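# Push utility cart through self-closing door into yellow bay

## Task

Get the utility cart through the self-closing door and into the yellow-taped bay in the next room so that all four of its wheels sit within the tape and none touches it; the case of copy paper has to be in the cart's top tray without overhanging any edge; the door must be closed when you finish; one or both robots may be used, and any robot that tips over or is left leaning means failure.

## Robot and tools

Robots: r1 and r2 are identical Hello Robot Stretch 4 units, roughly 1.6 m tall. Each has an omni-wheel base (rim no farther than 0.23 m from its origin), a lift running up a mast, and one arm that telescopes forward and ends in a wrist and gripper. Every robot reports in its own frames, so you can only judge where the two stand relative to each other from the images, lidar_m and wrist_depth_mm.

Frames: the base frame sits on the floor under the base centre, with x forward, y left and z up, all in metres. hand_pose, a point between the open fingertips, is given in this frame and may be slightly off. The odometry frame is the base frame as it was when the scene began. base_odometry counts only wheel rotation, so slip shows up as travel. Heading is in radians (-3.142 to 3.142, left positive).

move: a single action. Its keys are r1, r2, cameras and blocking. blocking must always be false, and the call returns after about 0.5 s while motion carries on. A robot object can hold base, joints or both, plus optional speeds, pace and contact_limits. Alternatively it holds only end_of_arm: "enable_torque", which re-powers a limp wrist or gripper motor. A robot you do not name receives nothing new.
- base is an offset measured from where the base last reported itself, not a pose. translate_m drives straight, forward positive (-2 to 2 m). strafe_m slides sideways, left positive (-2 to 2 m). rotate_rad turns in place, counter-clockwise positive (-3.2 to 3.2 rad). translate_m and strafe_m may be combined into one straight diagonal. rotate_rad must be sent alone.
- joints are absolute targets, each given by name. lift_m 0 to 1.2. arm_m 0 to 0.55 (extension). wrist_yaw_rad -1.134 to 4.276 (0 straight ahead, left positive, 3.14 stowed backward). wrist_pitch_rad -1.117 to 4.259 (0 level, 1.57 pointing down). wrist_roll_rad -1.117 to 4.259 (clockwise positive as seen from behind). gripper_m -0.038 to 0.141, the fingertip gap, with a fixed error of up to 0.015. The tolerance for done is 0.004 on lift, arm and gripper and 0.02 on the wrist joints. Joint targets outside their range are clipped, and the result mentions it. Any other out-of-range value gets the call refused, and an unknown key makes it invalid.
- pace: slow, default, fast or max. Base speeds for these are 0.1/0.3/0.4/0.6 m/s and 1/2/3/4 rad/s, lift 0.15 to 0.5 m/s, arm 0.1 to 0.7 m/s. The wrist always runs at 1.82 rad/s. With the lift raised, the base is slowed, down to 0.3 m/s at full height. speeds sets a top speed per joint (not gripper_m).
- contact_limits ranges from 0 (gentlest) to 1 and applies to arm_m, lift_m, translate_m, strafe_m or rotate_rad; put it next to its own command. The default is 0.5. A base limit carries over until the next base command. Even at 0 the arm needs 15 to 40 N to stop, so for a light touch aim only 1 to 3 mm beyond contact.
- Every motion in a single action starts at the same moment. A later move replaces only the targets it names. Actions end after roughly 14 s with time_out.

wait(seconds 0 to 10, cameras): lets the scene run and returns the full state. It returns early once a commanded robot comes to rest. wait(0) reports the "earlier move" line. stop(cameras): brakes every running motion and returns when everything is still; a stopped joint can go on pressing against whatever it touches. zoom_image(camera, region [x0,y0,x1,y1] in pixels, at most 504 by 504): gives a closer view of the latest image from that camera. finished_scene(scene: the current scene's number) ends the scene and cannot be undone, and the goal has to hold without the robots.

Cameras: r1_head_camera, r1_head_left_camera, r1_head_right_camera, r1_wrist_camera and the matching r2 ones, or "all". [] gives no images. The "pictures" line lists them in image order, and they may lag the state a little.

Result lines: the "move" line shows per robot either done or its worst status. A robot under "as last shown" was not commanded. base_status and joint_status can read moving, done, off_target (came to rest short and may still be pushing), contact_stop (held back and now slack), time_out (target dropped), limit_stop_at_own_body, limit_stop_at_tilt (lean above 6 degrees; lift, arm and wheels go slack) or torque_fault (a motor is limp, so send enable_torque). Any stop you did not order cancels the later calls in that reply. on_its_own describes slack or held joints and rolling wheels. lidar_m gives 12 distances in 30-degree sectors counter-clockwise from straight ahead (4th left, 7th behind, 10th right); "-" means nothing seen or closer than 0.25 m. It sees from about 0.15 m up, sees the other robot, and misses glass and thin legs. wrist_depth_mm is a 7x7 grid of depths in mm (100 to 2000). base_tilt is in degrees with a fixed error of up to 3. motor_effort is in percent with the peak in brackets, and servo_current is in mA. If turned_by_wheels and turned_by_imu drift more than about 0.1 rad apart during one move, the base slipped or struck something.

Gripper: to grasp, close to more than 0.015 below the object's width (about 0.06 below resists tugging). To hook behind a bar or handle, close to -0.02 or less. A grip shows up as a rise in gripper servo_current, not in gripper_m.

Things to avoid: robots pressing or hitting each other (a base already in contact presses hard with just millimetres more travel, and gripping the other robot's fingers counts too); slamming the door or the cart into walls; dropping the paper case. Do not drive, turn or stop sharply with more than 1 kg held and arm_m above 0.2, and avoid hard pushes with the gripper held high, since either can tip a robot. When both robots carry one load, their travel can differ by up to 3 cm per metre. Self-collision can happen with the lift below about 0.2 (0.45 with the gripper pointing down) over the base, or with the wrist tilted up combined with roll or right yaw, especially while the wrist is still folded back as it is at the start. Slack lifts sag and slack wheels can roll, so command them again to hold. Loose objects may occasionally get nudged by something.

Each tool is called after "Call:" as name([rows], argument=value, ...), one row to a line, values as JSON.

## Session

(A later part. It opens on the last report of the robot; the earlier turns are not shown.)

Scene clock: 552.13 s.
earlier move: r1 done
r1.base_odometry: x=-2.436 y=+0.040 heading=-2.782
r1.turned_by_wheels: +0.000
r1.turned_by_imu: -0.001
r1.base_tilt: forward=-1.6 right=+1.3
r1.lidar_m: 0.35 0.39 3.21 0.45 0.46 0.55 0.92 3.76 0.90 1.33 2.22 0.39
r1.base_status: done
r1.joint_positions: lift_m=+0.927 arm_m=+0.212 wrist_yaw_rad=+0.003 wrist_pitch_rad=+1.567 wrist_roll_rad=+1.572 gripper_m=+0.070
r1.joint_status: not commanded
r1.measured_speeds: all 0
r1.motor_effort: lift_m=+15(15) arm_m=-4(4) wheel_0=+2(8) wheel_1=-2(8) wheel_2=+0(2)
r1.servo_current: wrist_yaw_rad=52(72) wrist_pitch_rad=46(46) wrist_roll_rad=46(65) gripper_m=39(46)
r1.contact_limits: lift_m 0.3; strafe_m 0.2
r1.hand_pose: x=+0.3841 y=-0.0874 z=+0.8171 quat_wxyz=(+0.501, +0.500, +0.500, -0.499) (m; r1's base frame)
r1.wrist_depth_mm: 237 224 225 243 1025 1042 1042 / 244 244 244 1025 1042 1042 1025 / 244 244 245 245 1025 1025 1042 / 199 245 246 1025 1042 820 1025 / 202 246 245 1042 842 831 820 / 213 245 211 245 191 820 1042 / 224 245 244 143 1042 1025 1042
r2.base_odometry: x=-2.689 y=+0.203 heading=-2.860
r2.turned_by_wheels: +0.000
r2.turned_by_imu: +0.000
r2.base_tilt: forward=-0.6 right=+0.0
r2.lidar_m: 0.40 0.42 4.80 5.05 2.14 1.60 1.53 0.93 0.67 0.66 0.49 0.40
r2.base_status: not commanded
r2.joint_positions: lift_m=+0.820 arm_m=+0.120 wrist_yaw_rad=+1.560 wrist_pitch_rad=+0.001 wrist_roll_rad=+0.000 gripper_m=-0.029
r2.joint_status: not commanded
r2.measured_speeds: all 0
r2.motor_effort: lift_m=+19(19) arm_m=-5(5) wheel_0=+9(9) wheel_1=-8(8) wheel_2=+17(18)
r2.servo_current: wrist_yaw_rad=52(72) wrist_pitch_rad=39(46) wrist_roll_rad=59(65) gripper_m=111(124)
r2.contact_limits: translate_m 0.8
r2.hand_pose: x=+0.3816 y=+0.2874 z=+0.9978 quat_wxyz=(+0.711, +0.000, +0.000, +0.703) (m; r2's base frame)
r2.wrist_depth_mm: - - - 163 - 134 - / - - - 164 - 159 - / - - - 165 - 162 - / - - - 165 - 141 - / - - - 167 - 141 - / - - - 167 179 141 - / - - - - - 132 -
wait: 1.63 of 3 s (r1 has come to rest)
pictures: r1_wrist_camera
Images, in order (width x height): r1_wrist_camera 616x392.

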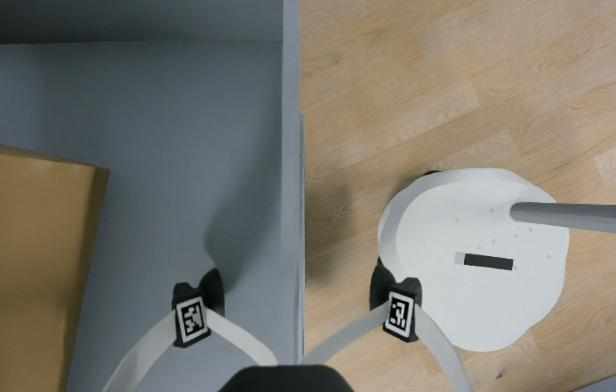

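Call:
move(blocking=false, r1={"base":{"strafe_m":-0.07},"pace":"slow","contact_limits":{"strafe_m":0.2}}, cameras=[])

Call:
wait(seconds=2.5, cameras=[])

Call:
move(blocking=false, r1={"joints":{"gripper_m":-0.03}}, cameras=[])

Call:
wait(seconds=2.5, cameras=["r1_wrist_camera","r1_head_right_camera"])

Scene clock: 560.13 s.
move: r1 moving
r1.base_odometry: x=-2.441 y=+0.054 heading=-2.783
r1.turned_by_wheels: +0.000
r1.turned_by_imu: -0.001
r1.base_tilt: forward=-1.6 right=+1.3
r1.lidar_m: 0.35 0.39 3.22 0.47 0.48 0.55 0.98 3.76 0.88 1.31 2.22 0.38
r1.base_status: strafe_m moving
r1.joint_positions: lift_m=+0.927 arm_m=+0.212 wrist_yaw_rad=+0.003 wrist_pitch_rad=+1.567 wrist_roll_rad=+1.572 gripper_m=+0.070
r1.joint_status: not commanded
r1.measured_speeds: translate_m=+0.000 strafe_m=-0.057 rotate_rad=+0.000 lift_m=+0.000 arm_m=+0.000 wrist_yaw_rad=+0.000 wrist_pitch_rad=+0.000 wrist_roll_rad=+0.000
r1.motor_effort: lift_m=+15(15) arm_m=-4(4) wheel_0=+9(9) wheel_1=-7(8) wheel_2=+0(2)
r1.servo_current: wrist_yaw_rad=59(59) wrist_pitch_rad=52(52) wrist_roll_rad=59(65) gripper_m=39(46)
r1.contact_limits: lift_m 0.3; strafe_m 0.2
r1.hand_pose: x=+0.3841 y=-0.0874 z=+0.8171 quat_wxyz=(+0.501, +0.500, +0.500, -0.499) (m; r1's base frame)
r1.wrist_depth_mm: 205 195 196 196 1025 1060 1042 / 245 245 244 244 1042 1042 1060 / 245 245 245 245 1042 1042 1025 / 204 246 244 245 1042 820 1008 / 197 245 245 245 842 820 809 / 207 244 211 244 191 820 1042 / 217 245 245 143 1042 1025 1042
r2: as last shown
r2.turned_by_imu: +0.001
r2.base_tilt: forward=-0.7 right=+0.0
r2.lidar_m: 0.38 0.43 4.85 5.05 2.08 1.58 1.54 0.91 0.69 0.66 0.48 0.39
r2.motor_effort: lift_m=+19(19) arm_m=-5(5) wheel_0=+9(9) wheel_1=-8(8) wheel_2=+18(18)
r2.servo_current: wrist_yaw_rad=59(72) wrist_pitch_rad=39(46) wrist_roll_rad=46(52) gripper_m=111(117)
r2.contact_limits: translate_m 0.8
r2.wrist_depth_mm: - - - 163 - 135 - / - - - 164 - 159 - / - - - 164 - 162 - / - - - 165 - 141 - / - - - 167 - 141 - / - - - 167 179 141 - / - - - - - 132 -
pictures: none
No camera images: "cameras" was empty.

Scene clock: 561.47 s.
earlier move: r1 done
r1.base_odometry: x=-2.460 y=+0.106 heading=-2.782
r1.turned_by_wheels: +0.000
r1.turned_by_imu: +0.000
r1.base_tilt: forward=-1.6 right=+1.3
r1.lidar_m: 0.37 0.37 3.28 0.53 0.52 0.63 1.11 0.87 0.84 1.28 2.16 0.38
r1.base_status: done
r1.joint_positions: lift_m=+0.927 arm_m=+0.212 wrist_yaw_rad=+0.003 wrist_pitch_rad=+1.567 wrist_roll_rad=+1.572 gripper_m=+0.070
r1.joint_status: not commanded
r1.measured_speeds: all 0
r1.motor_effort: lift_m=+15(15) arm_m=-4(4) wheel_0=+4(9) wheel_1=-3(8) wheel_2=+0(2)
r1.servo_current: wrist_yaw_rad=52(65) wrist_pitch_rad=39(52) wrist_roll_rad=46(72) gripper_m=46(52)
r1.contact_limits: lift_m 0.3; strafe_m 0.2
r1.hand_pose: x=+0.3841 y=-0.0874 z=+0.8171 quat_wxyz=(+0.501, +0.500, +0.500, -0.499) (m; r1's base frame)
r1.wrist_depth_mm: 1025 1042 1025 1008 1042 1042 1008 / 1025 1025 1025 1025 1025 1025 1025 / 245 245 245 246 1042 1025 1042 / 246 244 247 245 1025 831 1042 / 245 245 245 245 842 820 820 / 191 245 210 245 191 820 1042 / 193 236 245 143 1042 1042 1042
r2.base_odometry: x=-2.689 y=+0.203 heading=-2.860
r2.turned_by_wheels: +0.000
r2.turned_by_imu: +0.000
r2.base_tilt: forward=-0.6 right=+0.0
r2.lidar_m: 0.38 0.42 4.79 5.05 2.11 1.60 1.53 0.94 0.70 0.65 0.49 0.38
r2.base_status: not commanded
r2.joint_positions: lift_m=+0.820 arm_m=+0.120 wrist_yaw_rad=+1.560 wrist_pitch_rad=+0.001 wrist_roll_rad=+0.000 gripper_m=-0.029
r2.joint_status: not commanded
r2.measured_speeds: all 0
r2.motor_effort: lift_m=+19(19) arm_m=-5(5) wheel_0=+9(9) wheel_1=-7(8) wheel_2=+18(18)
r2.servo_current: wrist_yaw_rad=72(78) wrist_pitch_rad=33(46) wrist_roll_rad=46(59) gripper_m=104(117)
r2.contact_limits: translate_m 0.8
r2.hand_pose: x=+0.3816 y=+0.2874 z=+0.9978 quat_wxyz=(+0.711, +0.000, +0.000, +0.703) (m; r2's base frame)
r2.wrist_depth_mm: - - - 163 - 134 - / - - - 164 - 159 - / - - - 165 - 162 - / - - - 165 - 140 - / - - - 167 - 141 - / - - - 167 179 141 - / - - - - - 132 -
wait: 1.33 of 2.5 s (r1 has come to rest)
pictures: none
No camera images: "cameras" was empty.

Scene clock: 561.97 s.
move: r1 moving
r1.base_odometry: x=-2.460 y=+0.106 heading=-2.782
r1.turned_by_wheels: +0.000
r1.turned_by_imu: +0.000
r1.base_tilt: forward=-1.6 right=+1.3
r1.lidar_m: 0.36 0.38 3.29 0.51 0.52 0.61 1.11 0.86 0.85 1.28 2.15 0.37
r1.base_status: not commanded
r1.joint_positions: lift_m=+0.927 arm_m=+0.212 wrist_yaw_rad=+0.003 wrist_pitch_rad=+1.567 wrist_roll_rad=+1.572 gripper_m=+0.051
r1.joint_status: gripper_m moving
r1.measured_speeds: all 0
r1.motor_effort: lift_m=+15(15) arm_m=-4(4) wheel_0=+4(4) wheel_1=-4(4) wheel_2=+0(0)
r1.servo_current: wrist_yaw_rad=46(65) wrist_pitch_rad=46(59) wrist_roll_rad=39(65) gripper_m=98(98)
r1.contact_limits: lift_m 0.3; strafe_m 0.2
r1.hand_pose: x=+0.3841 y=-0.0874 z=+0.8171 quat_wxyz=(+0.501, +0.500, +0.500, -0.499) (m; r1's base frame)
r1.wrist_depth_mm: 1042 1060 1008 1025 1042 1008 1025 / 1060 1042 1025 1025 1025 1042 1042 / 245 244 246 246 1025 1042 1025 / 246 245 245 246 1025 820 1025 / 245 245 245 246 820 820 820 / 192 245 210 245 190 820 1042 / 193 242 244 143 1042 1042 1025
r2: as last shown
r2.base_tilt: forward=-0.7 right=+0.0
r2.lidar_m: 0.39 0.44 4.79 5.05 2.09 1.59 1.52 0.94 0.70 0.65 0.51 0.39
r2.motor_effort: lift_m=+19(19) arm_m=-5(5) wheel_0=+9(9) wheel_1=-7(8) wheel_2=+17(18)
r2.servo_current: wrist_yaw_rad=72(78) wrist_pitch_rad=39(46) wrist_roll_rad=52(59) gripper_m=111(117)
r2.contact_limits: translate_m 0.8
r2.wrist_depth_mm: - - - 164 - 135 - / - - - 164 - 159 - / - - - 165 - 162 - / - - - 165 - 140 - / - - - 167 - 141 - / - - - 167 179 141 - / - - - - - 132 -
pictures: none
No camera images: "cameras" was empty.

Scene clock: 563.17 s.
earlier move: r1 done
r1.base_odometry: x=-2.460 y=+0.106 heading=-2.782
r1.turned_by_wheels: +0.000
r1.turned_by_imu: +0.000
r1.base_tilt: forward=-1.6 right=+1.3
r1.lidar_m: 0.36 0.38 3.26 0.52 0.54 0.62 1.11 0.88 0.82 1.29 2.16 0.39
r1.base_status: not commanded
r1.joint_positions: lift_m=+0.927 arm_m=+0.212 wrist_yaw_rad=+0.003 wrist_pitch_rad=+1.567 wrist_roll_rad=+1.572 gripper_m=-0.029
r1.joint_status: all done
r1.measured_speeds: all 0
r1.motor_effort: lift_m=+15(15) arm_m=-4(4) wheel_0=+4(4) wheel_1=-3(4) wheel_2=+0(0)
r1.servo_current: wrist_yaw_rad=33(65) wrist_pitch_rad=46(59) wrist_roll_rad=52(65) gripper_m=72(137)
r1.contact_limits: lift_m 0.3; strafe_m 0.2
r1.hand_pose: x=+0.3841 y=-0.0874 z=+0.8171 quat_wxyz=(+0.501, +0.500, +0.500, -0.499) (m; r1's base frame)
r1.wrist_depth_mm: 1060 1042 1025 1008 1025 1025 1025 / 1042 1025 1042 1025 1042 1042 1025 / 244 204 204 204 1025 1042 1042 / 244 244 244 244 1025 820 1008 / 244 244 244 244 831 820 820 / 193 244 189 197 820 820 1025 / 193 236 243 174 177 798 1060
r2.base_odometry: x=-2.689 y=+0.203 heading=-2.860
r2.turned_by_wheels: +0.000
r2.turned_by_imu: +0.000
r2.base_tilt: forward=-0.7 right=+0.0
r2.lidar_m: 0.37 0.43 4.82 5.07 2.07 1.60 1.55 0.91 0.68 0.65 0.49 0.39
r2.base_status: not commanded
r2.joint_positions: lift_m=+0.820 arm_m=+0.120 wrist_yaw_rad=+1.560 wrist_pitch_rad=+0.001 wrist_roll_rad=+0.000 gripper_m=-0.029
r2.joint_status: not commanded
r2.measured_speeds: all 0
r2.motor_effort: lift_m=+19(19) arm_m=-5(5) wheel_0=+9(9) wheel_1=-8(8) wheel_2=+17(18)
r2.servo_current: wrist_yaw_rad=59(78) wrist_pitch_rad=46(52) wrist_roll_rad=59(59) gripper_m=117(117)
r2.contact_limits: translate_m 0.8
r2.hand_pose: x=+0.3816 y=+0.2874 z=+0.9978 quat_wxyz=(+0.711, +0.000, +0.000, +0.703) (m; r2's base frame)
r2.wrist_depth_mm: - - - 164 - 135 - / - - - 163 - 159 - / - - - 165 - 161 - / - - - 166 - 141 - / - - - 167 - 141 - / - - - 166 179 141 - / - - - - - 132 -
wait: 1.20 of 2.5 s (r1 has come to rest)
pictures: r1_head_right_camera, r1_wrist_camera
Images, in order (width x height): r1_head_right_camera 420x672, r1_wrist_camera 616x392.

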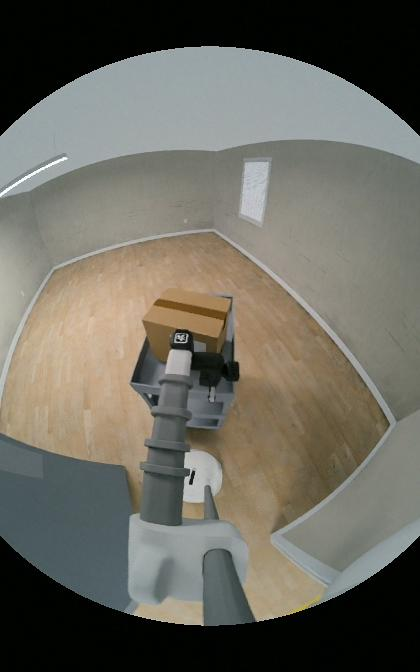

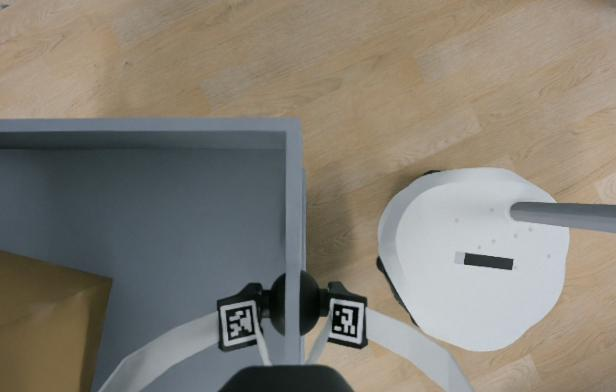

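Call:
move(blocking=false, r1={"joints":{"gripper_m":0.07}}, cameras=[])

Call:
wait(seconds=2, cameras=[])

Call:
move(blocking=false, r1={"base":{"strafe_m":0.19},"pace":"slow","contact_limits":{"strafe_m":0.2}}, cameras=[])

Call:
wait(seconds=5, cameras=[])

Call:
move(blocking=false, r1={"joints":{"gripper_m":-0.03}}, cameras=[])

Call:
wait(seconds=2.5, cameras=["r1_wrist_camera","r1_head_right_camera"])

Scene clock: 575.47 s.
move: r1 moving
r1.base_odometry: x=-2.460 y=+0.106 heading=-2.782
r1.turned_by_wheels: +0.000
r1.turned_by_imu: -0.001
r1.base_tilt: forward=-1.6 right=+1.2
r1.lidar_m: 0.36 0.39 3.27 0.50 0.53 0.62 1.13 0.87 0.82 1.26 2.16 0.38
r1.base_status: not commanded
r1.joint_positions: lift_m=+0.927 arm_m=+0.212 wrist_yaw_rad=+0.003 wrist_pitch_rad=+1.567 wrist_roll_rad=+1.572 gripper_m=-0.004
r1.joint_status: gripper_m moving
r1.measured_speeds: all 0
r1.motor_effort: lift_m=+15(15) arm_m=-4(4) wheel_0=+4(4) wheel_1=-3(4) wheel_2=+0(0)
r1.servo_current: wrist_yaw_rad=46(59) wrist_pitch_rad=46(46) wrist_roll_rad=46(59) gripper_m=85(85)
r1.contact_limits: lift_m 0.3; strafe_m 0.2
r1.hand_pose: x=+0.3841 y=-0.0874 z=+0.8171 quat_wxyz=(+0.501, +0.500, +0.500, -0.499) (m; r1's base frame)
r1.wrist_depth_mm: 1025 1025 1025 1042 1025 1060 1025 / 1042 1042 1042 1025 1060 1042 1025 / 245 245 245 245 1042 1025 1042 / 245 244 245 244 1025 809 1042 / 245 246 245 245 820 820 820 / 192 245 209 200 820 809 1042 / 193 244 245 175 163 1008 1025
r2: as last shown
r2.turned_by_imu: +0.002
r2.base_tilt: forward=-0.6 right=+0.0
r2.lidar_m: 0.38 0.44 4.81 5.04 2.13 1.61 1.54 0.93 0.70 0.66 0.49 0.40
r2.motor_effort: lift_m=+19(19) arm_m=-5(5) wheel_0=+9(9) wheel_1=-7(8) wheel_2=+18(18)
r2.servo_current: wrist_yaw_rad=78(78) wrist_pitch_rad=39(46) wrist_roll_rad=52(52) gripper_m=111(117)
r2.contact_limits: translate_m 0.8
r2.wrist_depth_mm: - - - 163 - 134 - / - - - 164 - 159 - / - - - 165 - 161 - / - - - 166 - 141 - / - - - 167 - 141 - / - - - 167 179 141 - / - - - - - 132 -
pictures: none
No camera images: "cameras" was empty.

Scene clock: 576.67 s.
earlier move: r1 done
r1.base_odometry: x=-2.460 y=+0.106 heading=-2.782
r1.turned_by_wheels: +0.000
r1.turned_by_imu: +0.000
r1.base_tilt: forward=-1.6 right=+1.2
r1.lidar_m: 0.37 0.39 3.31 0.54 0.53 0.63 1.11 0.89 0.84 1.31 2.16 0.37
r1.base_status: not commanded
r1.joint_positions: lift_m=+0.927 arm_m=+0.212 wrist_yaw_rad=+0.003 wrist_pitch_rad=+1.568 wrist_roll_rad=+1.572 gripper_m=+0.070
r1.joint_status: all done
r1.measured_speeds: all 0
r1.motor_effort: lift_m=+15(15) arm_m=-4(4) wheel_0=+4(5) wheel_1=-3(4) wheel_2=+0(0)
r1.servo_current: wrist_yaw_rad=52(72) wrist_pitch_rad=46(46) wrist_roll_rad=39(65) gripper_m=39(91)
r1.contact_limits: lift_m 0.3; strafe_m 0.2
r1.hand_pose: x=+0.3841 y=-0.0874 z=+0.8171 quat_wxyz=(+0.501, +0.500, +0.500, -0.499) (m; r1's base frame)
r1.wrist_depth_mm: 1025 1042 1025 1025 1025 1025 1025 / 1008 1025 1025 1025 1042 1025 1042 / 244 245 244 245 1042 1025 1042 / 245 245 243 245 1025 831 1025 / 245 245 245 245 820 820 820 / 191 245 211 244 190 831 1042 / 193 236 244 143 1042 1042 1042
r2.base_odometry: x=-2.689 y=+0.203 heading=-2.860
r2.turned_by_wheels: +0.000
r2.turned_by_imu: +0.000
r2.base_tilt: forward=-0.6 right=+0.0
r2.lidar_m: 0.37 0.43 4.84 5.07 2.12 1.60 1.52 0.93 0.70 0.65 0.50 0.38
r2.base_status: not commanded
r2.joint_positions: lift_m=+0.820 arm_m=+0.120 wrist_yaw_rad=+1.560 wrist_pitch_rad=+0.001 wrist_roll_rad=+0.000 gripper_m=-0.029
r2.joint_status: not commanded
r2.measured_speeds: all 0
r2.motor_effort: lift_m=+19(19) arm_m=-5(5) wheel_0=+9(10) wheel_1=-8(8) wheel_2=+18(18)
r2.servo_current: wrist_yaw_rad=72(78) wrist_pitch_rad=39(46) wrist_roll_rad=46(65) gripper_m=111(124)
r2.contact_limits: translate_m 0.8
r2.hand_pose: x=+0.3816 y=+0.2874 z=+0.9978 quat_wxyz=(+0.711, +0.000, +0.000, +0.703) (m; r2's base frame)
r2.wrist_depth_mm: - - - 164 - 135 - / - - - 164 - 159 - / - - - 165 - 161 - / - - - 165 - 141 - / - - - 167 - 141 - / - - - 166 178 141 - / - - - - - 132 -
wait: 1.20 of 2 s (r1 has come to rest)
pictures: none
No camera images: "cameras" was empty.

Scene clock: 577.17 s.
move: r1 moving
r1.base_odometry: x=-2.455 y=+0.092 heading=-2.783
r1.turned_by_wheels: +0.000
r1.turned_by_imu: +0.000
r1.base_tilt: forward=-1.6 right=+1.3
r1.lidar_m: 0.36 0.38 3.26 0.51 0.51 0.61 1.10 0.89 0.84 1.25 2.17 0.38
r1.base_status: strafe_m moving
r1.joint_positions: lift_m=+0.927 arm_m=+0.212 wrist_yaw_rad=+0.003 wrist_pitch_rad=+1.568 wrist_roll_rad=+1.572 gripper_m=+0.070
r1.joint_status: not commanded
r1.measured_speeds: translate_m=+0.001 strafe_m=+0.056 rotate_rad=-0.003 lift_m=+0.000 arm_m=+0.000 wrist_yaw_rad=+0.000 wrist_pitch_rad=+0.000 wrist_roll_rad=+0.000
r1.motor_effort: lift_m=+15(15) arm_m=-4(4) wheel_0=-9(9) wheel_1=+6(8) wheel_2=+0(2)
r1.servo_current: wrist_yaw_rad=59(59) wrist_pitch_rad=39(46) wrist_roll_rad=65(65) gripper_m=39(46)
r1.contact_limits: lift_m 0.3; strafe_m 0.2
r1.hand_pose: x=+0.3841 y=-0.0874 z=+0.8171 quat_wxyz=(+0.501, +0.500, +0.500, -0.499) (m; r1's base frame)
r1.wrist_depth_mm: 1042 1060 1025 1042 1042 1025 1042 / 1042 1060 1025 1025 1025 1025 1025 / 245 247 243 245 1042 1025 1042 / 244 245 245 245 1042 820 1042 / 233 246 246 244 809 831 820 / 185 245 211 245 191 820 1025 / 197 243 245 143 1042 1025 1042
r2: as last shown
r2.lidar_m: 0.37 0.43 4.82 5.04 2.08 1.60 1.51 0.94 0.68 0.65 0.50 0.40
r2.motor_effort: lift_m=+19(19) arm_m=-5(5) wheel_0=+9(9) wheel_1=-7(8) wheel_2=+17(18)
r2.servo_current: wrist_yaw_rad=65(78) wrist_pitch_rad=39(46) wrist_roll_rad=46(59) gripper_m=117(117)
r2.contact_limits: translate_m 0.8
r2.wrist_depth_mm: - - - 163 - 135 - / - - - 164 - 159 - / - - - 165 - 162 - / - - - 166 - 141 - / - - - 167 - 141 - / - - - 167 178 141 - / - - - - - 132 -
pictures: none
No camera images: "cameras" was empty.

Scene clock: 579.73 s.
earlier move: r1 done
r1.base_odometry: x=-2.394 y=-0.072 heading=-2.782
r1.turned_by_wheels: +0.000
r1.turned_by_imu: +0.001
r1.base_tilt: forward=-1.6 right=+1.3
r1.lidar_m: 0.36 4.92 3.05 0.35 0.35 0.40 0.72 3.81 0.98 1.39 2.32 0.39
r1.base_status: done
r1.joint_positions: lift_m=+0.927 arm_m=+0.212 wrist_yaw_rad=+0.003 wrist_pitch_rad=+1.568 wrist_roll_rad=+1.572 gripper_m=+0.070
r1.joint_status: not commanded
r1.measured_speeds: all 0
r1.motor_effort: lift_m=+15(15) arm_m=-4(4) wheel_0=-4(9) wheel_1=+4(8) wheel_2=+0(2)
r1.servo_current: wrist_yaw_rad=33(72) wrist_pitch_rad=39(52) wrist_roll_rad=65(65) gripper_m=39(46)
r1.contact_limits: lift_m 0.3; strafe_m 0.2
r1.hand_pose: x=+0.3841 y=-0.0874 z=+0.8171 quat_wxyz=(+0.501, +0.500, +0.500, -0.499) (m; r1's base frame)
r1.wrist_depth_mm: 202 245 245 1025 1025 1025 1025 / 212 245 245 1025 1042 1025 1025 / 222 245 245 1042 1042 1042 1008 / 238 245 245 1008 1042 820 1025 / 244 245 245 1042 842 820 831 / 246 245 210 245 191 820 1025 / 245 245 245 143 1042 1042 1042
r2.base_odometry: x=-2.689 y=+0.203 heading=-2.860
r2.turned_by_wheels: +0.000
r2.turned_by_imu: +0.000
r2.base_tilt: forward=-0.7 right=+0.0
r2.lidar_m: 0.38 0.44 4.82 5.05 2.11 1.59 1.54 0.89 0.68 0.66 0.45 0.38
r2.base_status: not commanded
r2.joint_positions: lift_m=+0.820 arm_m=+0.120 wrist_yaw_rad=+1.560 wrist_pitch_rad=+0.001 wrist_roll_rad=+0.000 gripper_m=-0.029
r2.joint_status: not commanded
r2.measured_speeds: all 0
r2.motor_effort: lift_m=+18(19) arm_m=-5(5) wheel_0=+9(9) wheel_1=-7(8) wheel_2=+17(18)
r2.servo_current: wrist_yaw_rad=65(78) wrist_pitch_rad=39(52) wrist_roll_rad=52(65) gripper_m=117(124)
r2.contact_limits: translate_m 0.8
r2.hand_pose: x=+0.3816 y=+0.2874 z=+0.9978 quat_wxyz=(+0.711, +0.000, +0.000, +0.703) (m; r2's base frame)
r2.wrist_depth_mm: - - - 163 - 135 - / - - - 164 - 159 - / - - - 165 - 162 - / - - - 166 - 141 - / - - - 167 - 141 - / - - - 166 179 141 - / - - - - - 132 -
wait: 2.57 of 5 s (r1 has come to rest)
pictures: none
No camera images: "cameras" was empty.

Scene clock: 580.23 s.
move: r1 moving
r1.base_odometry: x=-2.394 y=-0.072 heading=-2.782
r1.turned_by_wheels: +0.000
r1.turned_by_imu: +0.000
r1.base_tilt: forward=-1.6 right=+1.3
r1.lidar_m: 0.36 4.93 3.06 0.35 0.33 0.41 0.72 3.80 0.99 1.42 2.33 0.40
r1.base_status: not commanded
r1.joint_positions: lift_m=+0.927 arm_m=+0.212 wrist_yaw_rad=+0.003 wrist_pitch_rad=+1.568 wrist_roll_rad=+1.572 gripper_m=+0.051
r1.joint_status: gripper_m moving
r1.measured_speeds: all 0
r1.motor_effort: lift_m=+15(15) arm_m=-4(4) wheel_0=-4(4) wheel_1=+4(4) wheel_2=+0(0)
r1.servo_current: wrist_yaw_rad=46(65) wrist_pitch_rad=46(46) wrist_roll_rad=33(59) gripper_m=111(111)
r1.contact_limits: lift_m 0.3; strafe_m 0.2
r1.hand_pose: x=+0.3841 y=-0.0874 z=+0.8171 quat_wxyz=(+0.501, +0.500, +0.500, -0.499) (m; r1's base frame)
r1.wrist_depth_mm: 201 245 245 1025 1008 1025 1042 / 212 245 245 1025 1025 1060 1025 / 223 244 245 1042 1042 1025 1008 / 238 245 245 1042 1042 820 1042 / 246 244 245 1042 820 820 820 / 245 244 210 244 189 831 1042 / 244 244 244 143 1042 1008 1042
r2: as last shown
r2.base_tilt: forward=-0.6 right=+0.1
r2.lidar_m: 0.37 0.42 4.83 5.02 2.13 1.60 1.55 0.92 0.68 0.64 0.49 0.37
r2.motor_effort: lift_m=+19(19) arm_m=-5(5) wheel_0=+9(10) wheel_1=-7(8) wheel_2=+18(18)
r2.servo_current: wrist_yaw_rad=65(78) wrist_pitch_rad=39(46) wrist_roll_rad=59(59) gripper_m=111(117)
r2.contact_limits: translate_m 0.8
r2.wrist_depth_mm: - - - 163 - 135 - / - - - 164 - 159 - / - - - 165 - 161 - / - - - 165 - 141 - / - - - 167 - 141 - / - - - 166 179 141 - / - - - - - 131 -
pictures: none
No camera images: "cameras" was empty.

Scene clock: 581.43 s.
earlier move: r1 done
r1.base_odometry: x=-2.394 y=-0.072 heading=-2.782
r1.turned_by_wheels: +0.000
r1.turned_by_imu: +0.000
r1.base_tilt: forward=-1.6 right=+1.3
r1.lidar_m: 0.36 4.91 3.06 0.36 0.33 0.42 0.71 3.80 0.98 1.42 2.32 0.37
r1.base_status: not commanded
r1.joint_positions: lift_m=+0.927 arm_m=+0.212 wrist_yaw_rad=+0.003 wrist_pitch_rad=+1.566 wrist_roll_rad=+1.572 gripper_m=-0.029
r1.joint_status: all done
r1.measured_speeds: all 0
r1.motor_effort: lift_m=+15(15) arm_m=-4(4) wheel_0=-4(4) wheel_1=+4(4) wheel_2=+0(0)
r1.servo_current: wrist_yaw_rad=52(72) wrist_pitch_rad=46(52) wrist_roll_rad=33(65) gripper_m=78(130)
r1.contact_limits: lift_m 0.3; strafe_m 0.2
r1.hand_pose: x=+0.3845 y=-0.0874 z=+0.8171 quat_wxyz=(+0.502, +0.501, +0.499, -0.498) (m; r1's base frame)
r1.wrist_depth_mm: 198 244 243 1025 1025 1025 1042 / 208 245 246 1025 1042 1025 1042 / 218 245 245 1025 1042 1025 1025 / 234 246 245 1025 1025 809 1008 / 243 246 244 245 854 820 820 / 245 245 187 186 820 820 1042 / 246 154 244 180 156 809 1025
r2.base_odometry: x=-2.689 y=+0.203 heading=-2.860
r2.turned_by_wheels: +0.000
r2.turned_by_imu: +0.000
r2.base_tilt: forward=-0.6 right=+0.0
r2.lidar_m: 0.38 0.43 4.82 5.07 2.10 1.60 1.52 0.94 0.69 0.66 0.49 0.39
r2.base_status: not commanded
r2.joint_positions: lift_m=+0.820 arm_m=+0.120 wrist_yaw_rad=+1.560 wrist_pitch_rad=+0.001 wrist_roll_rad=+0.000 gripper_m=-0.029
r2.joint_status: not commanded
r2.measured_speeds: all 0
r2.motor_effort: lift_m=+19(19) arm_m=-5(5) wheel_0=+9(10) wheel_1=-7(8) wheel_2=+17(18)
r2.servo_current: wrist_yaw_rad=65(78) wrist_pitch_rad=46(46) wrist_roll_rad=39(59) gripper_m=111(124)
r2.contact_limits: translate_m 0.8
r2.hand_pose: x=+0.3816 y=+0.2874 z=+0.9978 quat_wxyz=(+0.711, +0.000, +0.000, +0.703) (m; r2's base frame)
r2.wrist_depth_mm: - - - 163 - 134 - / - - - 164 - 159 - / - - - 165 - 162 - / - - - 165 - 141 - / - - - 167 - 141 - / - - - 166 178 141 - / - - - - - 131 -
wait: 1.20 of 2.5 s (r1 has come to rest)
pictures: r1_head_right_camera, r1_wrist_camera
Images, in order (width x height): r1_head_right_camera 420x672, r1_wrist_camera 616x392.

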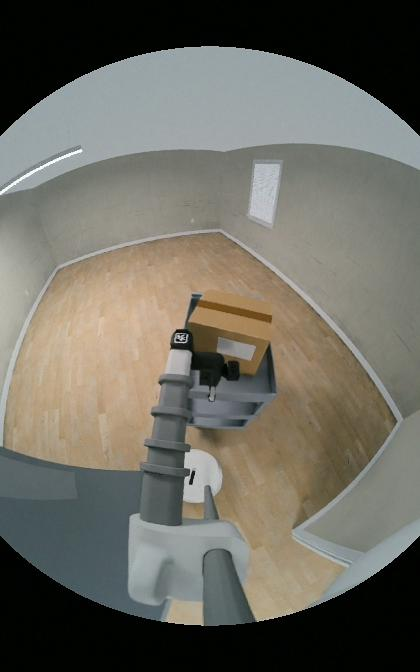

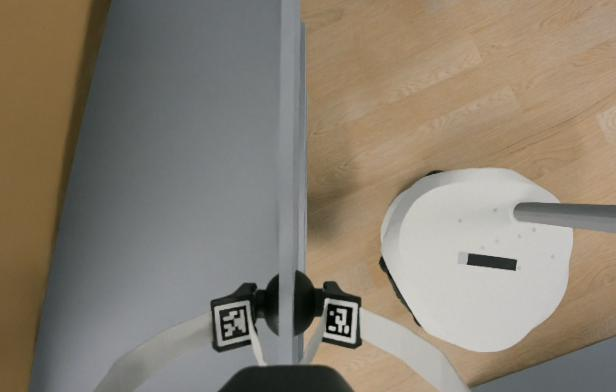

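Call:
move(blocking=false, cameras=[], r1={"base":{"translate_m":-0.365,"strafe_m":-0.15},"pace":"slow","contact_limits":{"translate_m":0.6}})

Call:
wait(seconds=6, cameras=["r1_head_camera","r1_head_right_camera","r1_head_left_camera","r1_wrist_camera"])

Scene clock: 611.37 s.
move: r1 moving
r1.base_odometry: x=-2.384 y=-0.063 heading=-2.783
r1.turned_by_wheels: +0.000
r1.turned_by_imu: -0.002
r1.base_tilt: forward=-1.6 right=+1.3
r1.lidar_m: 0.37 4.93 3.04 0.34 0.36 0.42 0.72 3.80 0.98 1.38 2.35 0.39
r1.base_status: translate_m moving; strafe_m moving
r1.joint_positions: lift_m=+0.927 arm_m=+0.212 wrist_yaw_rad=+0.003 wrist_pitch_rad=+1.562 wrist_roll_rad=+1.572 gripper_m=-0.029
r1.joint_status: not commanded
r1.measured_speeds: translate_m=-0.049 strafe_m=-0.020 rotate_rad=+0.001 lift_m=+0.000 arm_m=+0.000 wrist_yaw_rad=+0.000 wrist_pitch_rad=-0.009 wrist_roll_rad=+0.000
r1.motor_effort: lift_m=+15(15) arm_m=-4(4) wheel_0=-6(7) wheel_1=-7(7) wheel_2=+10(11)
r1.servo_current: wrist_yaw_rad=52(65) wrist_pitch_rad=46(52) wrist_roll_rad=39(59) gripper_m=72(72)
r1.contact_limits: lift_m 0.3; translate_m 0.6
r1.hand_pose: x=+0.3857 y=-0.0874 z=+0.8171 quat_wxyz=(+0.503, +0.502, +0.498, -0.497) (m; r1's base frame)
r1.wrist_depth_mm: 202 247 246 1025 1042 1025 1008 / 212 247 246 1042 1042 1025 1025 / 224 247 246 1042 1025 1025 1025 / 236 246 246 1025 1025 820 1025 / 247 247 246 246 854 820 820 / 248 248 206 189 809 798 1025 / 247 151 245 177 152 820 1042
r2: as last shown
r2.turned_by_imu: +0.004
r2.base_tilt: forward=-0.7 right=+0.0
r2.lidar_m: 0.38 0.42 4.83 5.05 2.10 1.58 1.54 0.94 0.66 0.67 0.48 0.38
r2.motor_effort: lift_m=+19(19) arm_m=-5(5) wheel_0=+9(9) wheel_1=-7(8) wheel_2=+18(18)
r2.servo_current: wrist_yaw_rad=59(72) wrist_pitch_rad=39(46) wrist_roll_rad=39(52) gripper_m=111(117)
r2.contact_limits: translate_m 0.8
r2.wrist_depth_mm: - - - 163 - 135 - / - - - 164 - 159 - / - - - 165 - 162 - / - - - 165 - 141 - / - - - 167 - 141 - / - - - 167 179 141 - / - - - - - 132 -
pictures: none
No camera images: "cameras" was empty.

Scene clock: 616.03 s.
earlier move: r1 done
r1.base_odometry: x=-2.105 y=+0.196 heading=-2.783
r1.turned_by_wheels: -0.001
r1.turned_by_imu: -0.002
r1.base_tilt: forward=-1.5 right=+1.3
r1.lidar_m: 0.37 5.32 0.47 0.39 0.39 0.47 3.46 3.42 0.67 0.76 0.52 0.38
r1.base_status: done
r1.joint_positions: lift_m=+0.927 arm_m=+0.212 wrist_yaw_rad=+0.003 wrist_pitch_rad=+1.561 wrist_roll_rad=+1.572 gripper_m=-0.029
r1.joint_status: not commanded
r1.measured_speeds: all 0
r1.motor_effort: lift_m=+15(15) arm_m=-4(4) wheel_0=-7(11) wheel_1=-4(9) wheel_2=+2(11)
r1.servo_current: wrist_yaw_rad=52(72) wrist_pitch_rad=52(59) wrist_roll_rad=39(65) gripper_m=72(78)
r1.contact_limits: lift_m 0.3; translate_m 0.6
r1.hand_pose: x=+0.3859 y=-0.0874 z=+0.8171 quat_wxyz=(+0.503, +0.502, +0.498, -0.497) (m; r1's base frame)
r1.wrist_depth_mm: 206 248 247 246 1042 1025 1008 / 220 248 247 247 1025 1008 1025 / 230 247 246 1042 1025 1042 1042 / 237 247 246 1042 1025 820 1042 / 247 247 245 245 831 809 809 / 247 247 186 186 831 820 1025 / 247 154 247 179 171 820 1025
r2.base_odometry: x=-2.689 y=+0.203 heading=-2.860
r2.turned_by_wheels: +0.000
r2.turned_by_imu: +0.001
r2.base_tilt: forward=-0.7 right=+0.0
r2.lidar_m: 0.38 0.43 4.83 5.03 2.10 1.58 1.54 0.93 0.69 0.66 0.50 0.38
r2.base_status: not commanded
r2.joint_positions: lift_m=+0.820 arm_m=+0.120 wrist_yaw_rad=+1.560 wrist_pitch_rad=+0.001 wrist_roll_rad=+0.000 gripper_m=-0.029
r2.joint_status: not commanded
r2.measured_speeds: all 0
r2.motor_effort: lift_m=+18(19) arm_m=-5(5) wheel_0=+9(10) wheel_1=-8(8) wheel_2=+17(18)
r2.servo_current: wrist_yaw_rad=65(78) wrist_pitch_rad=46(46) wrist_roll_rad=46(65) gripper_m=111(124)
r2.contact_limits: translate_m 0.8
r2.hand_pose: x=+0.3816 y=+0.2874 z=+0.9978 quat_wxyz=(+0.711, +0.000, +0.000, +0.703) (m; r2's base frame)
r2.wrist_depth_mm: - - - 163 - 135 - / - - - 164 - 159 - / - - - 165 - 162 - / - - - 165 - 141 - / - - - 167 - 142 - / - - - 167 178 141 - / - - - - - 132 -
wait: 4.67 of 6 s (r1 has come to rest)
pictures: r1_head_camera, r1_head_left_camera, r1_head_right_camera, r1_wrist_camera
Images, in order (width x height): r1_head_camera 420x560, r1_head_left_camera 420x672, r1_head_right_camera 420x672, r1_wrist_camera 616x392.

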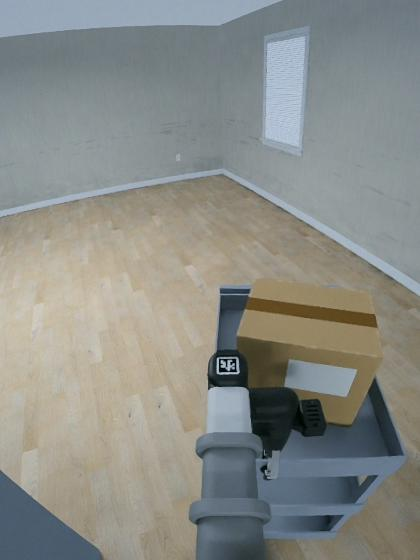

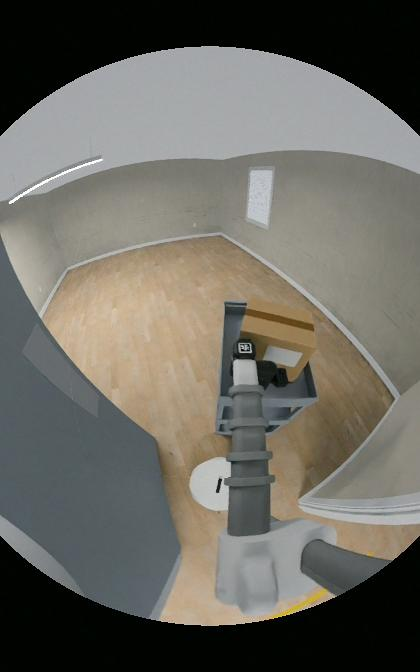

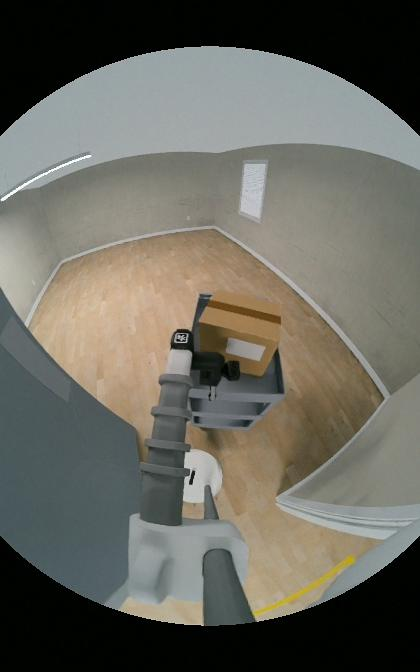

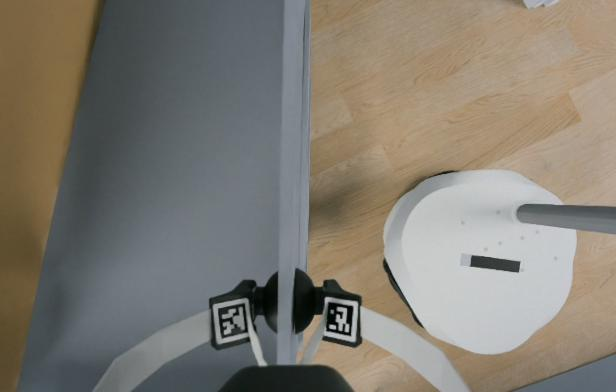

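Call:
move(blocking=false, cameras=[], r1={"base":{"translate_m":-0.404,"strafe_m":-0.076},"pace":"slow","contact_limits":{"translate_m":0.6}})

Call:
wait(seconds=6, cameras=["r1_head_right_camera","r1_wrist_camera"])

Scene clock: 633.77 s.
move: r1 moving
r1.base_odometry: x=-2.094 y=+0.203 heading=-2.784
r1.turned_by_wheels: +0.000
r1.turned_by_imu: -0.002
r1.base_tilt: forward=-1.6 right=+1.3
r1.lidar_m: 0.38 5.33 0.45 0.39 0.39 0.46 3.45 3.41 0.66 0.74 0.55 0.41
r1.base_status: translate_m moving; strafe_m moving
r1.joint_positions: lift_m=+0.927 arm_m=+0.212 wrist_yaw_rad=+0.003 wrist_pitch_rad=+1.559 wrist_roll_rad=+1.572 gripper_m=-0.029
r1.joint_status: not commanded
r1.measured_speeds: translate_m=-0.049 strafe_m=-0.009 rotate_rad=-0.002 lift_m=+0.000 arm_m=+0.000 wrist_yaw_rad=+0.000 wrist_pitch_rad=-0.016 wrist_roll_rad=+0.000
r1.motor_effort: lift_m=+15(15) arm_m=-4(4) wheel_0=-7(11) wheel_1=-6(8) wheel_2=+9(10)
r1.servo_current: wrist_yaw_rad=39(59) wrist_pitch_rad=65(65) wrist_roll_rad=46(46) gripper_m=65(72)
r1.contact_limits: lift_m 0.3; translate_m 0.6
r1.hand_pose: x=+0.3864 y=-0.0874 z=+0.8171 quat_wxyz=(+0.503, +0.502, +0.498, -0.497) (m; r1's base frame)
r1.wrist_depth_mm: 215 247 247 1025 1025 1025 1025 / 224 248 247 1042 1025 1042 1025 / 236 249 246 1025 1060 1025 1025 / 247 248 246 1025 1025 809 1025 / 250 248 248 1025 866 809 809 / 249 248 198 185 820 798 809 / 249 154 248 176 149 809 1008
r2: as last shown
r2.turned_by_imu: +0.002
r2.base_tilt: forward=-0.6 right=+0.0
r2.lidar_m: 0.38 0.44 4.78 5.05 2.07 1.59 1.54 0.94 0.70 0.66 0.51 0.39
r2.motor_effort: lift_m=+19(19) arm_m=-5(5) wheel_0=+9(9) wheel_1=-8(8) wheel_2=+18(18)
r2.servo_current: wrist_yaw_rad=65(72) wrist_pitch_rad=39(46) wrist_roll_rad=33(52) gripper_m=111(117)
r2.contact_limits: translate_m 0.8
r2.wrist_depth_mm: - - - 163 - 134 - / - - - 164 - 159 - / - - - 164 - 161 - / - - - 165 - 141 - / - - - 167 - 141 - / - - - 166 178 141 - / - - - - - 132 -
pictures: none
No camera images: "cameras" was empty.

Scene clock: 638.63 s.
earlier move: r1 done
r1.base_odometry: x=-1.753 y=+0.409 heading=-2.785
r1.turned_by_wheels: -0.001
r1.turned_by_imu: -0.003
r1.base_tilt: forward=-1.5 right=+1.3
r1.lidar_m: 0.41 0.79 0.43 0.34 0.33 0.45 3.09 3.00 3.13 0.55 0.53 0.40
r1.base_status: done
r1.joint_positions: lift_m=+0.927 arm_m=+0.212 wrist_yaw_rad=+0.003 wrist_pitch_rad=+1.558 wrist_roll_rad=+1.572 gripper_m=-0.029
r1.joint_status: not commanded
r1.measured_speeds: all 0
r1.motor_effort: lift_m=+15(15) arm_m=-4(4) wheel_0=-11(14) wheel_1=-4(9) wheel_2=-1(12)
r1.servo_current: wrist_yaw_rad=46(85) wrist_pitch_rad=72(78) wrist_roll_rad=46(72) gripper_m=59(78)
r1.contact_limits: lift_m 0.3; translate_m 0.6
r1.hand_pose: x=+0.3868 y=-0.0874 z=+0.8171 quat_wxyz=(+0.504, +0.503, +0.497, -0.496) (m; r1's base frame)
r1.wrist_depth_mm: 238 249 248 248 1025 1042 1042 / 251 251 250 248 1025 1042 1025 / 250 249 249 248 1042 1025 1025 / 250 249 248 246 1025 809 1008 / 249 248 248 246 854 798 809 / - 249 185 186 798 820 831 / 1042 148 1042 183 173 831 1025
r2.base_odometry: x=-2.689 y=+0.203 heading=-2.860
r2.turned_by_wheels: +0.000
r2.turned_by_imu: +0.001
r2.base_tilt: forward=-0.6 right=+0.0
r2.lidar_m: 0.38 0.42 4.81 5.08 2.09 1.60 1.51 0.90 0.67 0.67 0.50 0.41
r2.base_status: not commanded
r2.joint_positions: lift_m=+0.820 arm_m=+0.120 wrist_yaw_rad=+1.560 wrist_pitch_rad=+0.001 wrist_roll_rad=+0.000 gripper_m=-0.029
r2.joint_status: not commanded
r2.measured_speeds: all 0
r2.motor_effort: lift_m=+19(19) arm_m=-4(5) wheel_0=+9(10) wheel_1=-7(8) wheel_2=+17(18)
r2.servo_current: wrist_yaw_rad=59(78) wrist_pitch_rad=39(46) wrist_roll_rad=26(65) gripper_m=117(124)
r2.contact_limits: translate_m 0.8
r2.hand_pose: x=+0.3816 y=+0.2874 z=+0.9978 quat_wxyz=(+0.711, +0.000, +0.000, +0.703) (m; r2's base frame)
r2.wrist_depth_mm: - - - 163 - 134 - / - - - 164 - 159 - / - - - 165 - 161 - / - - - 165 - 141 - / - - - 167 - 142 - / - - - 166 178 142 - / - - - - - 132 -
wait: 4.87 of 6 s (r1 has come to rest)
pictures: r1_head_right_camera, r1_wrist_camera
Images, in order (width x height): r1_head_right_camera 420x672, r1_wrist_camera 616x392.

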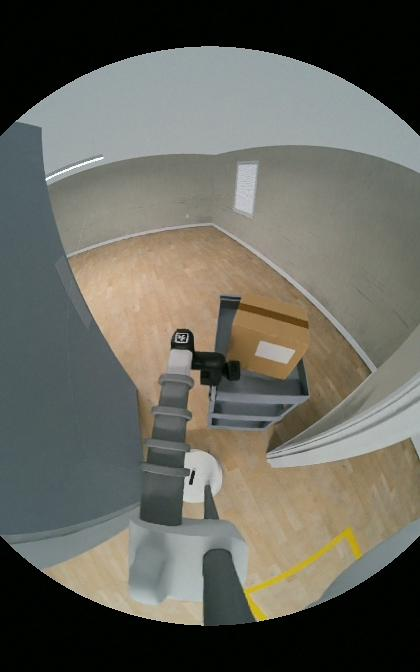

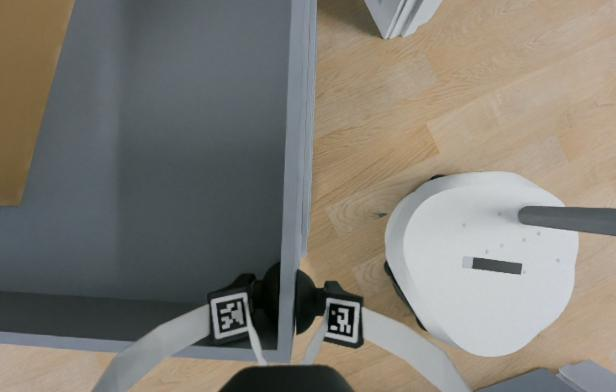

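Call:
move(blocking=false, cameras=[], r1={"base":{"translate_m":-0.2,"strafe_m":-0.045},"pace":"slow","contact_limits":{"translate_m":0.6}})

Call:
wait(seconds=4, cameras=["r1_head_right_camera","r1_head_left_camera","r1_wrist_camera"])

Scene clock: 661.30 s.
move: r1 moving
r1.base_odometry: x=-1.742 y=+0.416 heading=-2.785
r1.turned_by_wheels: -0.001
r1.turned_by_imu: -0.002
r1.base_tilt: forward=-1.5 right=+1.3
r1.lidar_m: 0.40 0.79 0.40 0.34 0.33 0.45 3.07 3.00 3.12 0.57 0.54 0.39
r1.base_status: translate_m moving; strafe_m moving
r1.joint_positions: lift_m=+0.927 arm_m=+0.212 wrist_yaw_rad=+0.003 wrist_pitch_rad=+1.558 wrist_roll_rad=+1.572 gripper_m=-0.029
r1.joint_status: not commanded
r1.measured_speeds: translate_m=-0.049 strafe_m=-0.012 rotate_rad=-0.001 lift_m=+0.000 arm_m=+0.000 wrist_yaw_rad=+0.000 wrist_pitch_rad=+0.000 wrist_roll_rad=+0.000
r1.motor_effort: lift_m=+15(15) arm_m=-4(4) wheel_0=-11(13) wheel_1=-10(10) wheel_2=+8(8)
r1.servo_current: wrist_yaw_rad=39(65) wrist_pitch_rad=72(72) wrist_roll_rad=39(59) gripper_m=65(72)
r1.contact_limits: lift_m 0.3; translate_m 0.6
r1.hand_pose: x=+0.3868 y=-0.0874 z=+0.8171 quat_wxyz=(+0.504, +0.503, +0.497, -0.496) (m; r1's base frame)
r1.wrist_depth_mm: 245 250 249 1042 1008 1025 1025 / 249 249 249 1042 1025 1008 1008 / 250 249 247 1042 1042 1008 1025 / 250 249 248 1025 1060 820 1008 / 250 249 248 1042 904 820 820 / - 249 183 185 831 809 831 / 1060 138 1025 178 150 809 1025
r2: as last shown
r2.turned_by_imu: +0.003
r2.base_tilt: forward=-0.7 right=+0.0
r2.lidar_m: 0.39 0.43 4.83 5.03 2.11 1.59 1.54 0.92 0.67 0.66 0.49 0.40
r2.motor_effort: lift_m=+19(19) arm_m=-5(5) wheel_0=+9(9) wheel_1=-8(8) wheel_2=+17(18)
r2.servo_current: wrist_yaw_rad=65(72) wrist_pitch_rad=46(46) wrist_roll_rad=52(59) gripper_m=117(117)
r2.contact_limits: translate_m 0.8
r2.wrist_depth_mm: - - - 163 - 135 - / - - - 164 - 159 - / - - - 165 - 162 - / - - - 165 - 141 - / - - - 167 - 141 - / - - - 167 179 141 - / - - - - - 132 -
pictures: none
No camera images: "cameras" was empty.

Scene clock: 664.10 s.
earlier move: r1 done
r1.base_odometry: x=-1.582 y=+0.521 heading=-2.786
r1.turned_by_wheels: +0.000
r1.turned_by_imu: -0.002
r1.base_tilt: forward=-1.6 right=+1.3
r1.lidar_m: 0.37 0.75 0.40 0.36 0.35 2.42 2.88 2.82 3.02 2.50 0.56 0.39
r1.base_status: done
r1.joint_positions: lift_m=+0.927 arm_m=+0.212 wrist_yaw_rad=+0.003 wrist_pitch_rad=+1.558 wrist_roll_rad=+1.572 gripper_m=-0.029
r1.joint_status: not commanded
r1.measured_speeds: all 0
r1.motor_effort: lift_m=+15(15) arm_m=-4(4) wheel_0=-10(15) wheel_1=-4(10) wheel_2=+1(8)
r1.servo_current: wrist_yaw_rad=52(72) wrist_pitch_rad=65(72) wrist_roll_rad=46(72) gripper_m=59(72)
r1.contact_limits: lift_m 0.3; translate_m 0.6
r1.hand_pose: x=+0.3868 y=-0.0874 z=+0.8171 quat_wxyz=(+0.504, +0.503, +0.497, -0.496) (m; r1's base frame)
r1.wrist_depth_mm: 249 248 248 831 1025 1042 1042 / 250 249 248 1025 1042 1025 1008 / 251 250 247 1025 1060 1025 1025 / 250 249 248 1042 1025 820 1025 / 250 249 247 247 854 820 820 / 249 248 185 187 820 798 831 / - 140 1042 177 163 809 1025
r2.base_odometry: x=-2.689 y=+0.203 heading=-2.860
r2.turned_by_wheels: +0.000
r2.turned_by_imu: +0.000
r2.base_tilt: forward=-0.6 right=+0.0
r2.lidar_m: 0.39 0.42 4.84 5.07 2.12 1.59 1.54 0.92 0.69 0.66 0.48 0.37
r2.base_status: not commanded
r2.joint_positions: lift_m=+0.820 arm_m=+0.120 wrist_yaw_rad=+1.560 wrist_pitch_rad=+0.001 wrist_roll_rad=+0.000 gripper_m=-0.029
r2.joint_status: not commanded
r2.measured_speeds: all 0
r2.motor_effort: lift_m=+19(19) arm_m=-5(5) wheel_0=+9(10) wheel_1=-7(8) wheel_2=+18(18)
r2.servo_current: wrist_yaw_rad=72(78) wrist_pitch_rad=39(52) wrist_roll_rad=46(59) gripper_m=117(124)
r2.contact_limits: translate_m 0.8
r2.hand_pose: x=+0.3816 y=+0.2874 z=+0.9978 quat_wxyz=(+0.711, +0.000, +0.000, +0.703) (m; r2's base frame)
r2.wrist_depth_mm: - - - 163 - 135 - / - - - 163 - 159 - / - - - 165 - 162 - / - - - 166 - 141 - / - - - 167 - 141 - / - - - 167 179 141 - / - - - - - 132 -
wait: 2.80 of 4 s (r1 has come to rest)
pictures: r1_head_left_camera, r1_head_right_camera, r1_wrist_camera
Images, in order (width x height): r1_head_left_camera 420x672, r1_head_right_camera 420x672, r1_wrist_camera 616x392.

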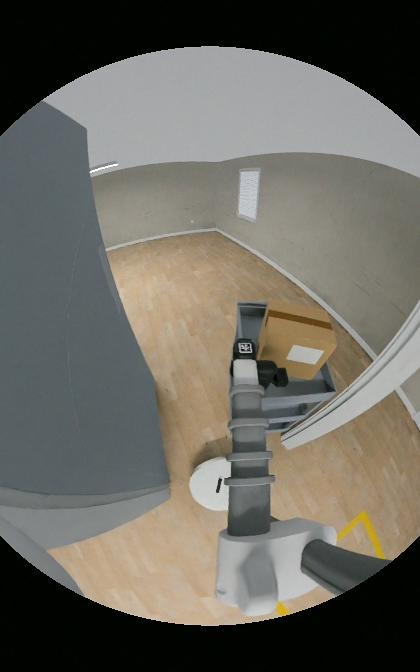

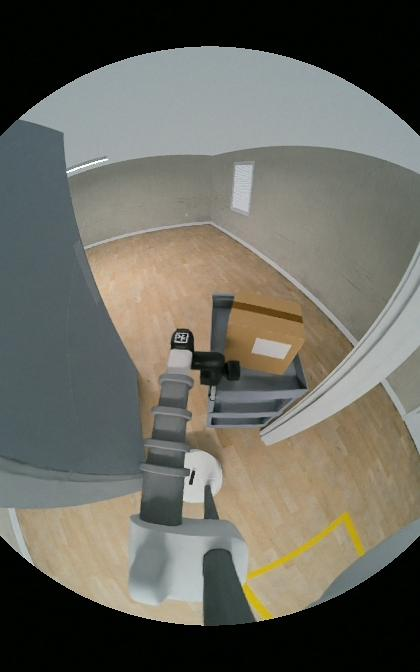

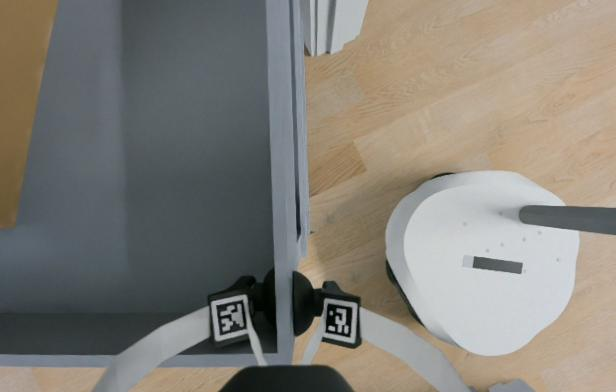

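Call:
move(blocking=false, cameras=[], r1={"base":{"translate_m":-0.489,"strafe_m":-0.131},"pace":"slow","contact_limits":{"translate_m":0.6}})

Call:
wait(seconds=7, cameras=["r1_head_camera","r1_head_right_camera","r1_wrist_camera"])

Scene clock: 673.00 s.
move: r1 moving
r1.base_odometry: x=-1.571 y=+0.529 heading=-2.786
r1.turned_by_wheels: -0.001
r1.turned_by_imu: -0.002
r1.base_tilt: forward=-1.6 right=+1.3
r1.lidar_m: 0.38 0.76 0.41 0.31 0.35 2.43 2.87 2.80 3.03 2.52 0.58 0.40
r1.base_status: translate_m moving; strafe_m moving
r1.joint_positions: lift_m=+0.927 arm_m=+0.212 wrist_yaw_rad=+0.003 wrist_pitch_rad=+1.558 wrist_roll_rad=+1.572 gripper_m=-0.029
r1.joint_status: not commanded
r1.measured_speeds: translate_m=-0.049 strafe_m=-0.013 rotate_rad=+0.000 lift_m=+0.000 arm_m=+0.000 wrist_yaw_rad=+0.000 wrist_pitch_rad=+0.000 wrist_roll_rad=+0.000
r1.motor_effort: lift_m=+15(15) arm_m=-4(4) wheel_0=-13(13) wheel_1=-8(8) wheel_2=+6(7)
r1.servo_current: wrist_yaw_rad=52(65) wrist_pitch_rad=65(72) wrist_roll_rad=59(59) gripper_m=65(72)
r1.contact_limits: lift_m 0.3; translate_m 0.6
r1.hand_pose: x=+0.3868 y=-0.0874 z=+0.8171 quat_wxyz=(+0.504, +0.503, +0.497, -0.496) (m; r1's base frame)
r1.wrist_depth_mm: 249 250 247 842 1025 1008 1008 / 250 250 247 1025 1025 1025 1025 / 249 249 248 1025 1025 1025 1008 / 250 249 247 1060 1025 820 1008 / 250 250 245 1025 878 809 809 / 249 248 186 185 820 809 820 / - 144 1025 178 152 809 1025
r2: as last shown
r2.turned_by_imu: +0.001
r2.base_tilt: forward=-0.7 right=+0.1
r2.lidar_m: 0.38 0.44 4.81 5.08 2.07 1.61 1.54 0.92 0.69 0.67 0.49 0.38
r2.motor_effort: lift_m=+19(19) arm_m=-5(5) wheel_0=+9(9) wheel_1=-7(8) wheel_2=+18(18)
r2.servo_current: wrist_yaw_rad=65(72) wrist_pitch_rad=39(46) wrist_roll_rad=52(52) gripper_m=111(117)
r2.contact_limits: translate_m 0.8
r2.wrist_depth_mm: - - - 163 - 134 - / - - - 164 - 159 - / - - - 164 - 162 - / - - - 166 - 141 - / - - - 167 - 141 - / - - - 166 179 141 - / - - - - - 132 -
pictures: none
No camera images: "cameras" was empty.

Scene clock: 678.80 s.
earlier move: r1 done
r1.base_odometry: x=-1.169 y=+0.814 heading=-2.785
r1.turned_by_wheels: +0.001
r1.turned_by_imu: +0.001
r1.base_tilt: forward=-1.6 right=+1.3
r1.lidar_m: 0.36 0.53 0.57 0.77 2.14 2.29 2.35 2.31 2.51 2.57 1.37 0.43
r1.base_status: done
r1.joint_positions: lift_m=+0.927 arm_m=+0.212 wrist_yaw_rad=+0.003 wrist_pitch_rad=+1.563 wrist_roll_rad=+1.569 gripper_m=-0.029
r1.joint_status: not commanded
r1.measured_speeds: all 0
r1.motor_effort: lift_m=+16(16) arm_m=-4(4) wheel_0=-2(13) wheel_1=-1(9) wheel_2=+6(12)
r1.servo_current: wrist_yaw_rad=52(85) wrist_pitch_rad=46(85) wrist_roll_rad=39(65) gripper_m=65(72)
r1.contact_limits: lift_m 0.3; translate_m 0.6
r1.hand_pose: x=+0.3853 y=-0.0874 z=+0.8171 quat_wxyz=(+0.503, +0.501, +0.499, -0.497) (m; r1's base frame)
r1.wrist_depth_mm: 597 820 1042 1025 1060 1042 1042 / 477 904 1025 1042 1025 1025 1025 / 196 247 1025 1025 1060 1008 1025 / 246 198 253 1025 1025 820 1042 / 247 246 202 549 831 809 809 / 246 245 202 198 179 820 1042 / 246 160 181 137 1042 145 1008
r2.base_odometry: x=-2.689 y=+0.203 heading=-2.860
r2.turned_by_wheels: +0.000
r2.turned_by_imu: +0.001
r2.base_tilt: forward=-0.6 right=+0.0
r2.lidar_m: 0.37 0.42 4.81 5.01 2.10 1.59 1.56 0.94 0.68 0.66 0.48 0.37
r2.base_status: not commanded
r2.joint_positions: lift_m=+0.820 arm_m=+0.120 wrist_yaw_rad=+1.560 wrist_pitch_rad=+0.001 wrist_roll_rad=+0.000 gripper_m=-0.029
r2.joint_status: not commanded
r2.measured_speeds: all 0
r2.motor_effort: lift_m=+19(19) arm_m=-5(5) wheel_0=+9(10) wheel_1=-8(8) wheel_2=+17(18)
r2.servo_current: wrist_yaw_rad=65(78) wrist_pitch_rad=39(52) wrist_roll_rad=52(65) gripper_m=111(124)
r2.contact_limits: translate_m 0.8
r2.hand_pose: x=+0.3816 y=+0.2874 z=+0.9978 quat_wxyz=(+0.711, +0.000, +0.000, +0.703) (m; r2's base frame)
r2.wrist_depth_mm: - - - 163 - 135 - / - - - 164 - 159 - / - - - 164 - 161 - / - - - 165 - 141 - / - - - 167 - 142 - / - - - 166 179 141 - / - - - - - 132 -
wait: 5.80 of 7 s (r1 has come to rest)
pictures: r1_head_camera, r1_head_right_camera, r1_wrist_camera
Images, in order (width x height): r1_head_camera 420x560, r1_head_right_camera 420x672, r1_wrist_camera 616x392.

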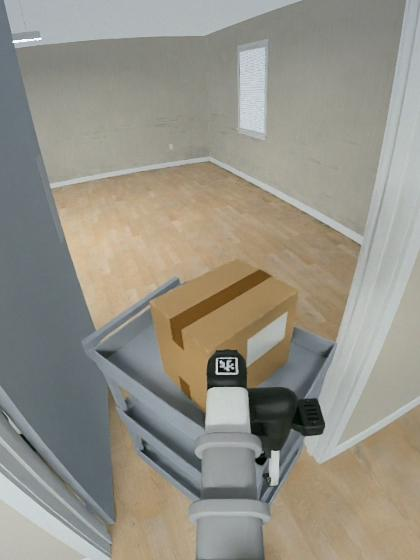

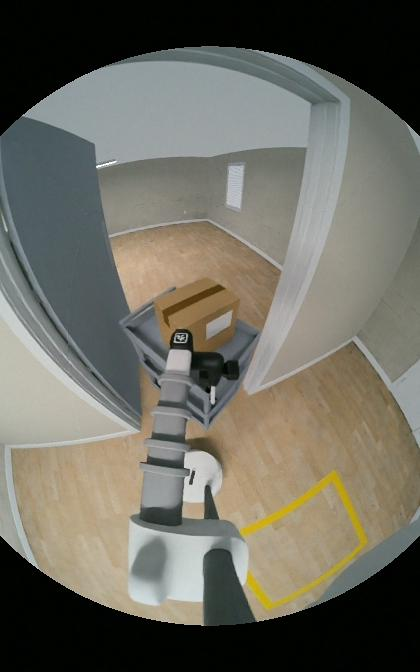

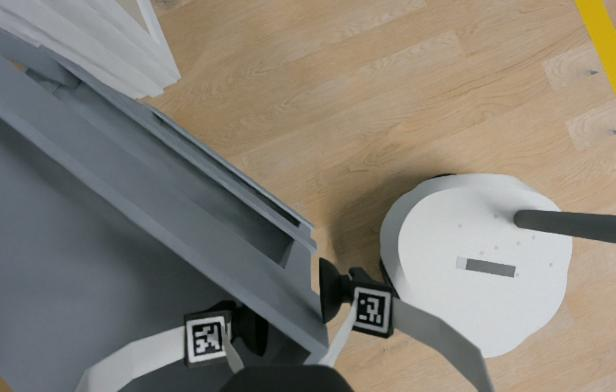

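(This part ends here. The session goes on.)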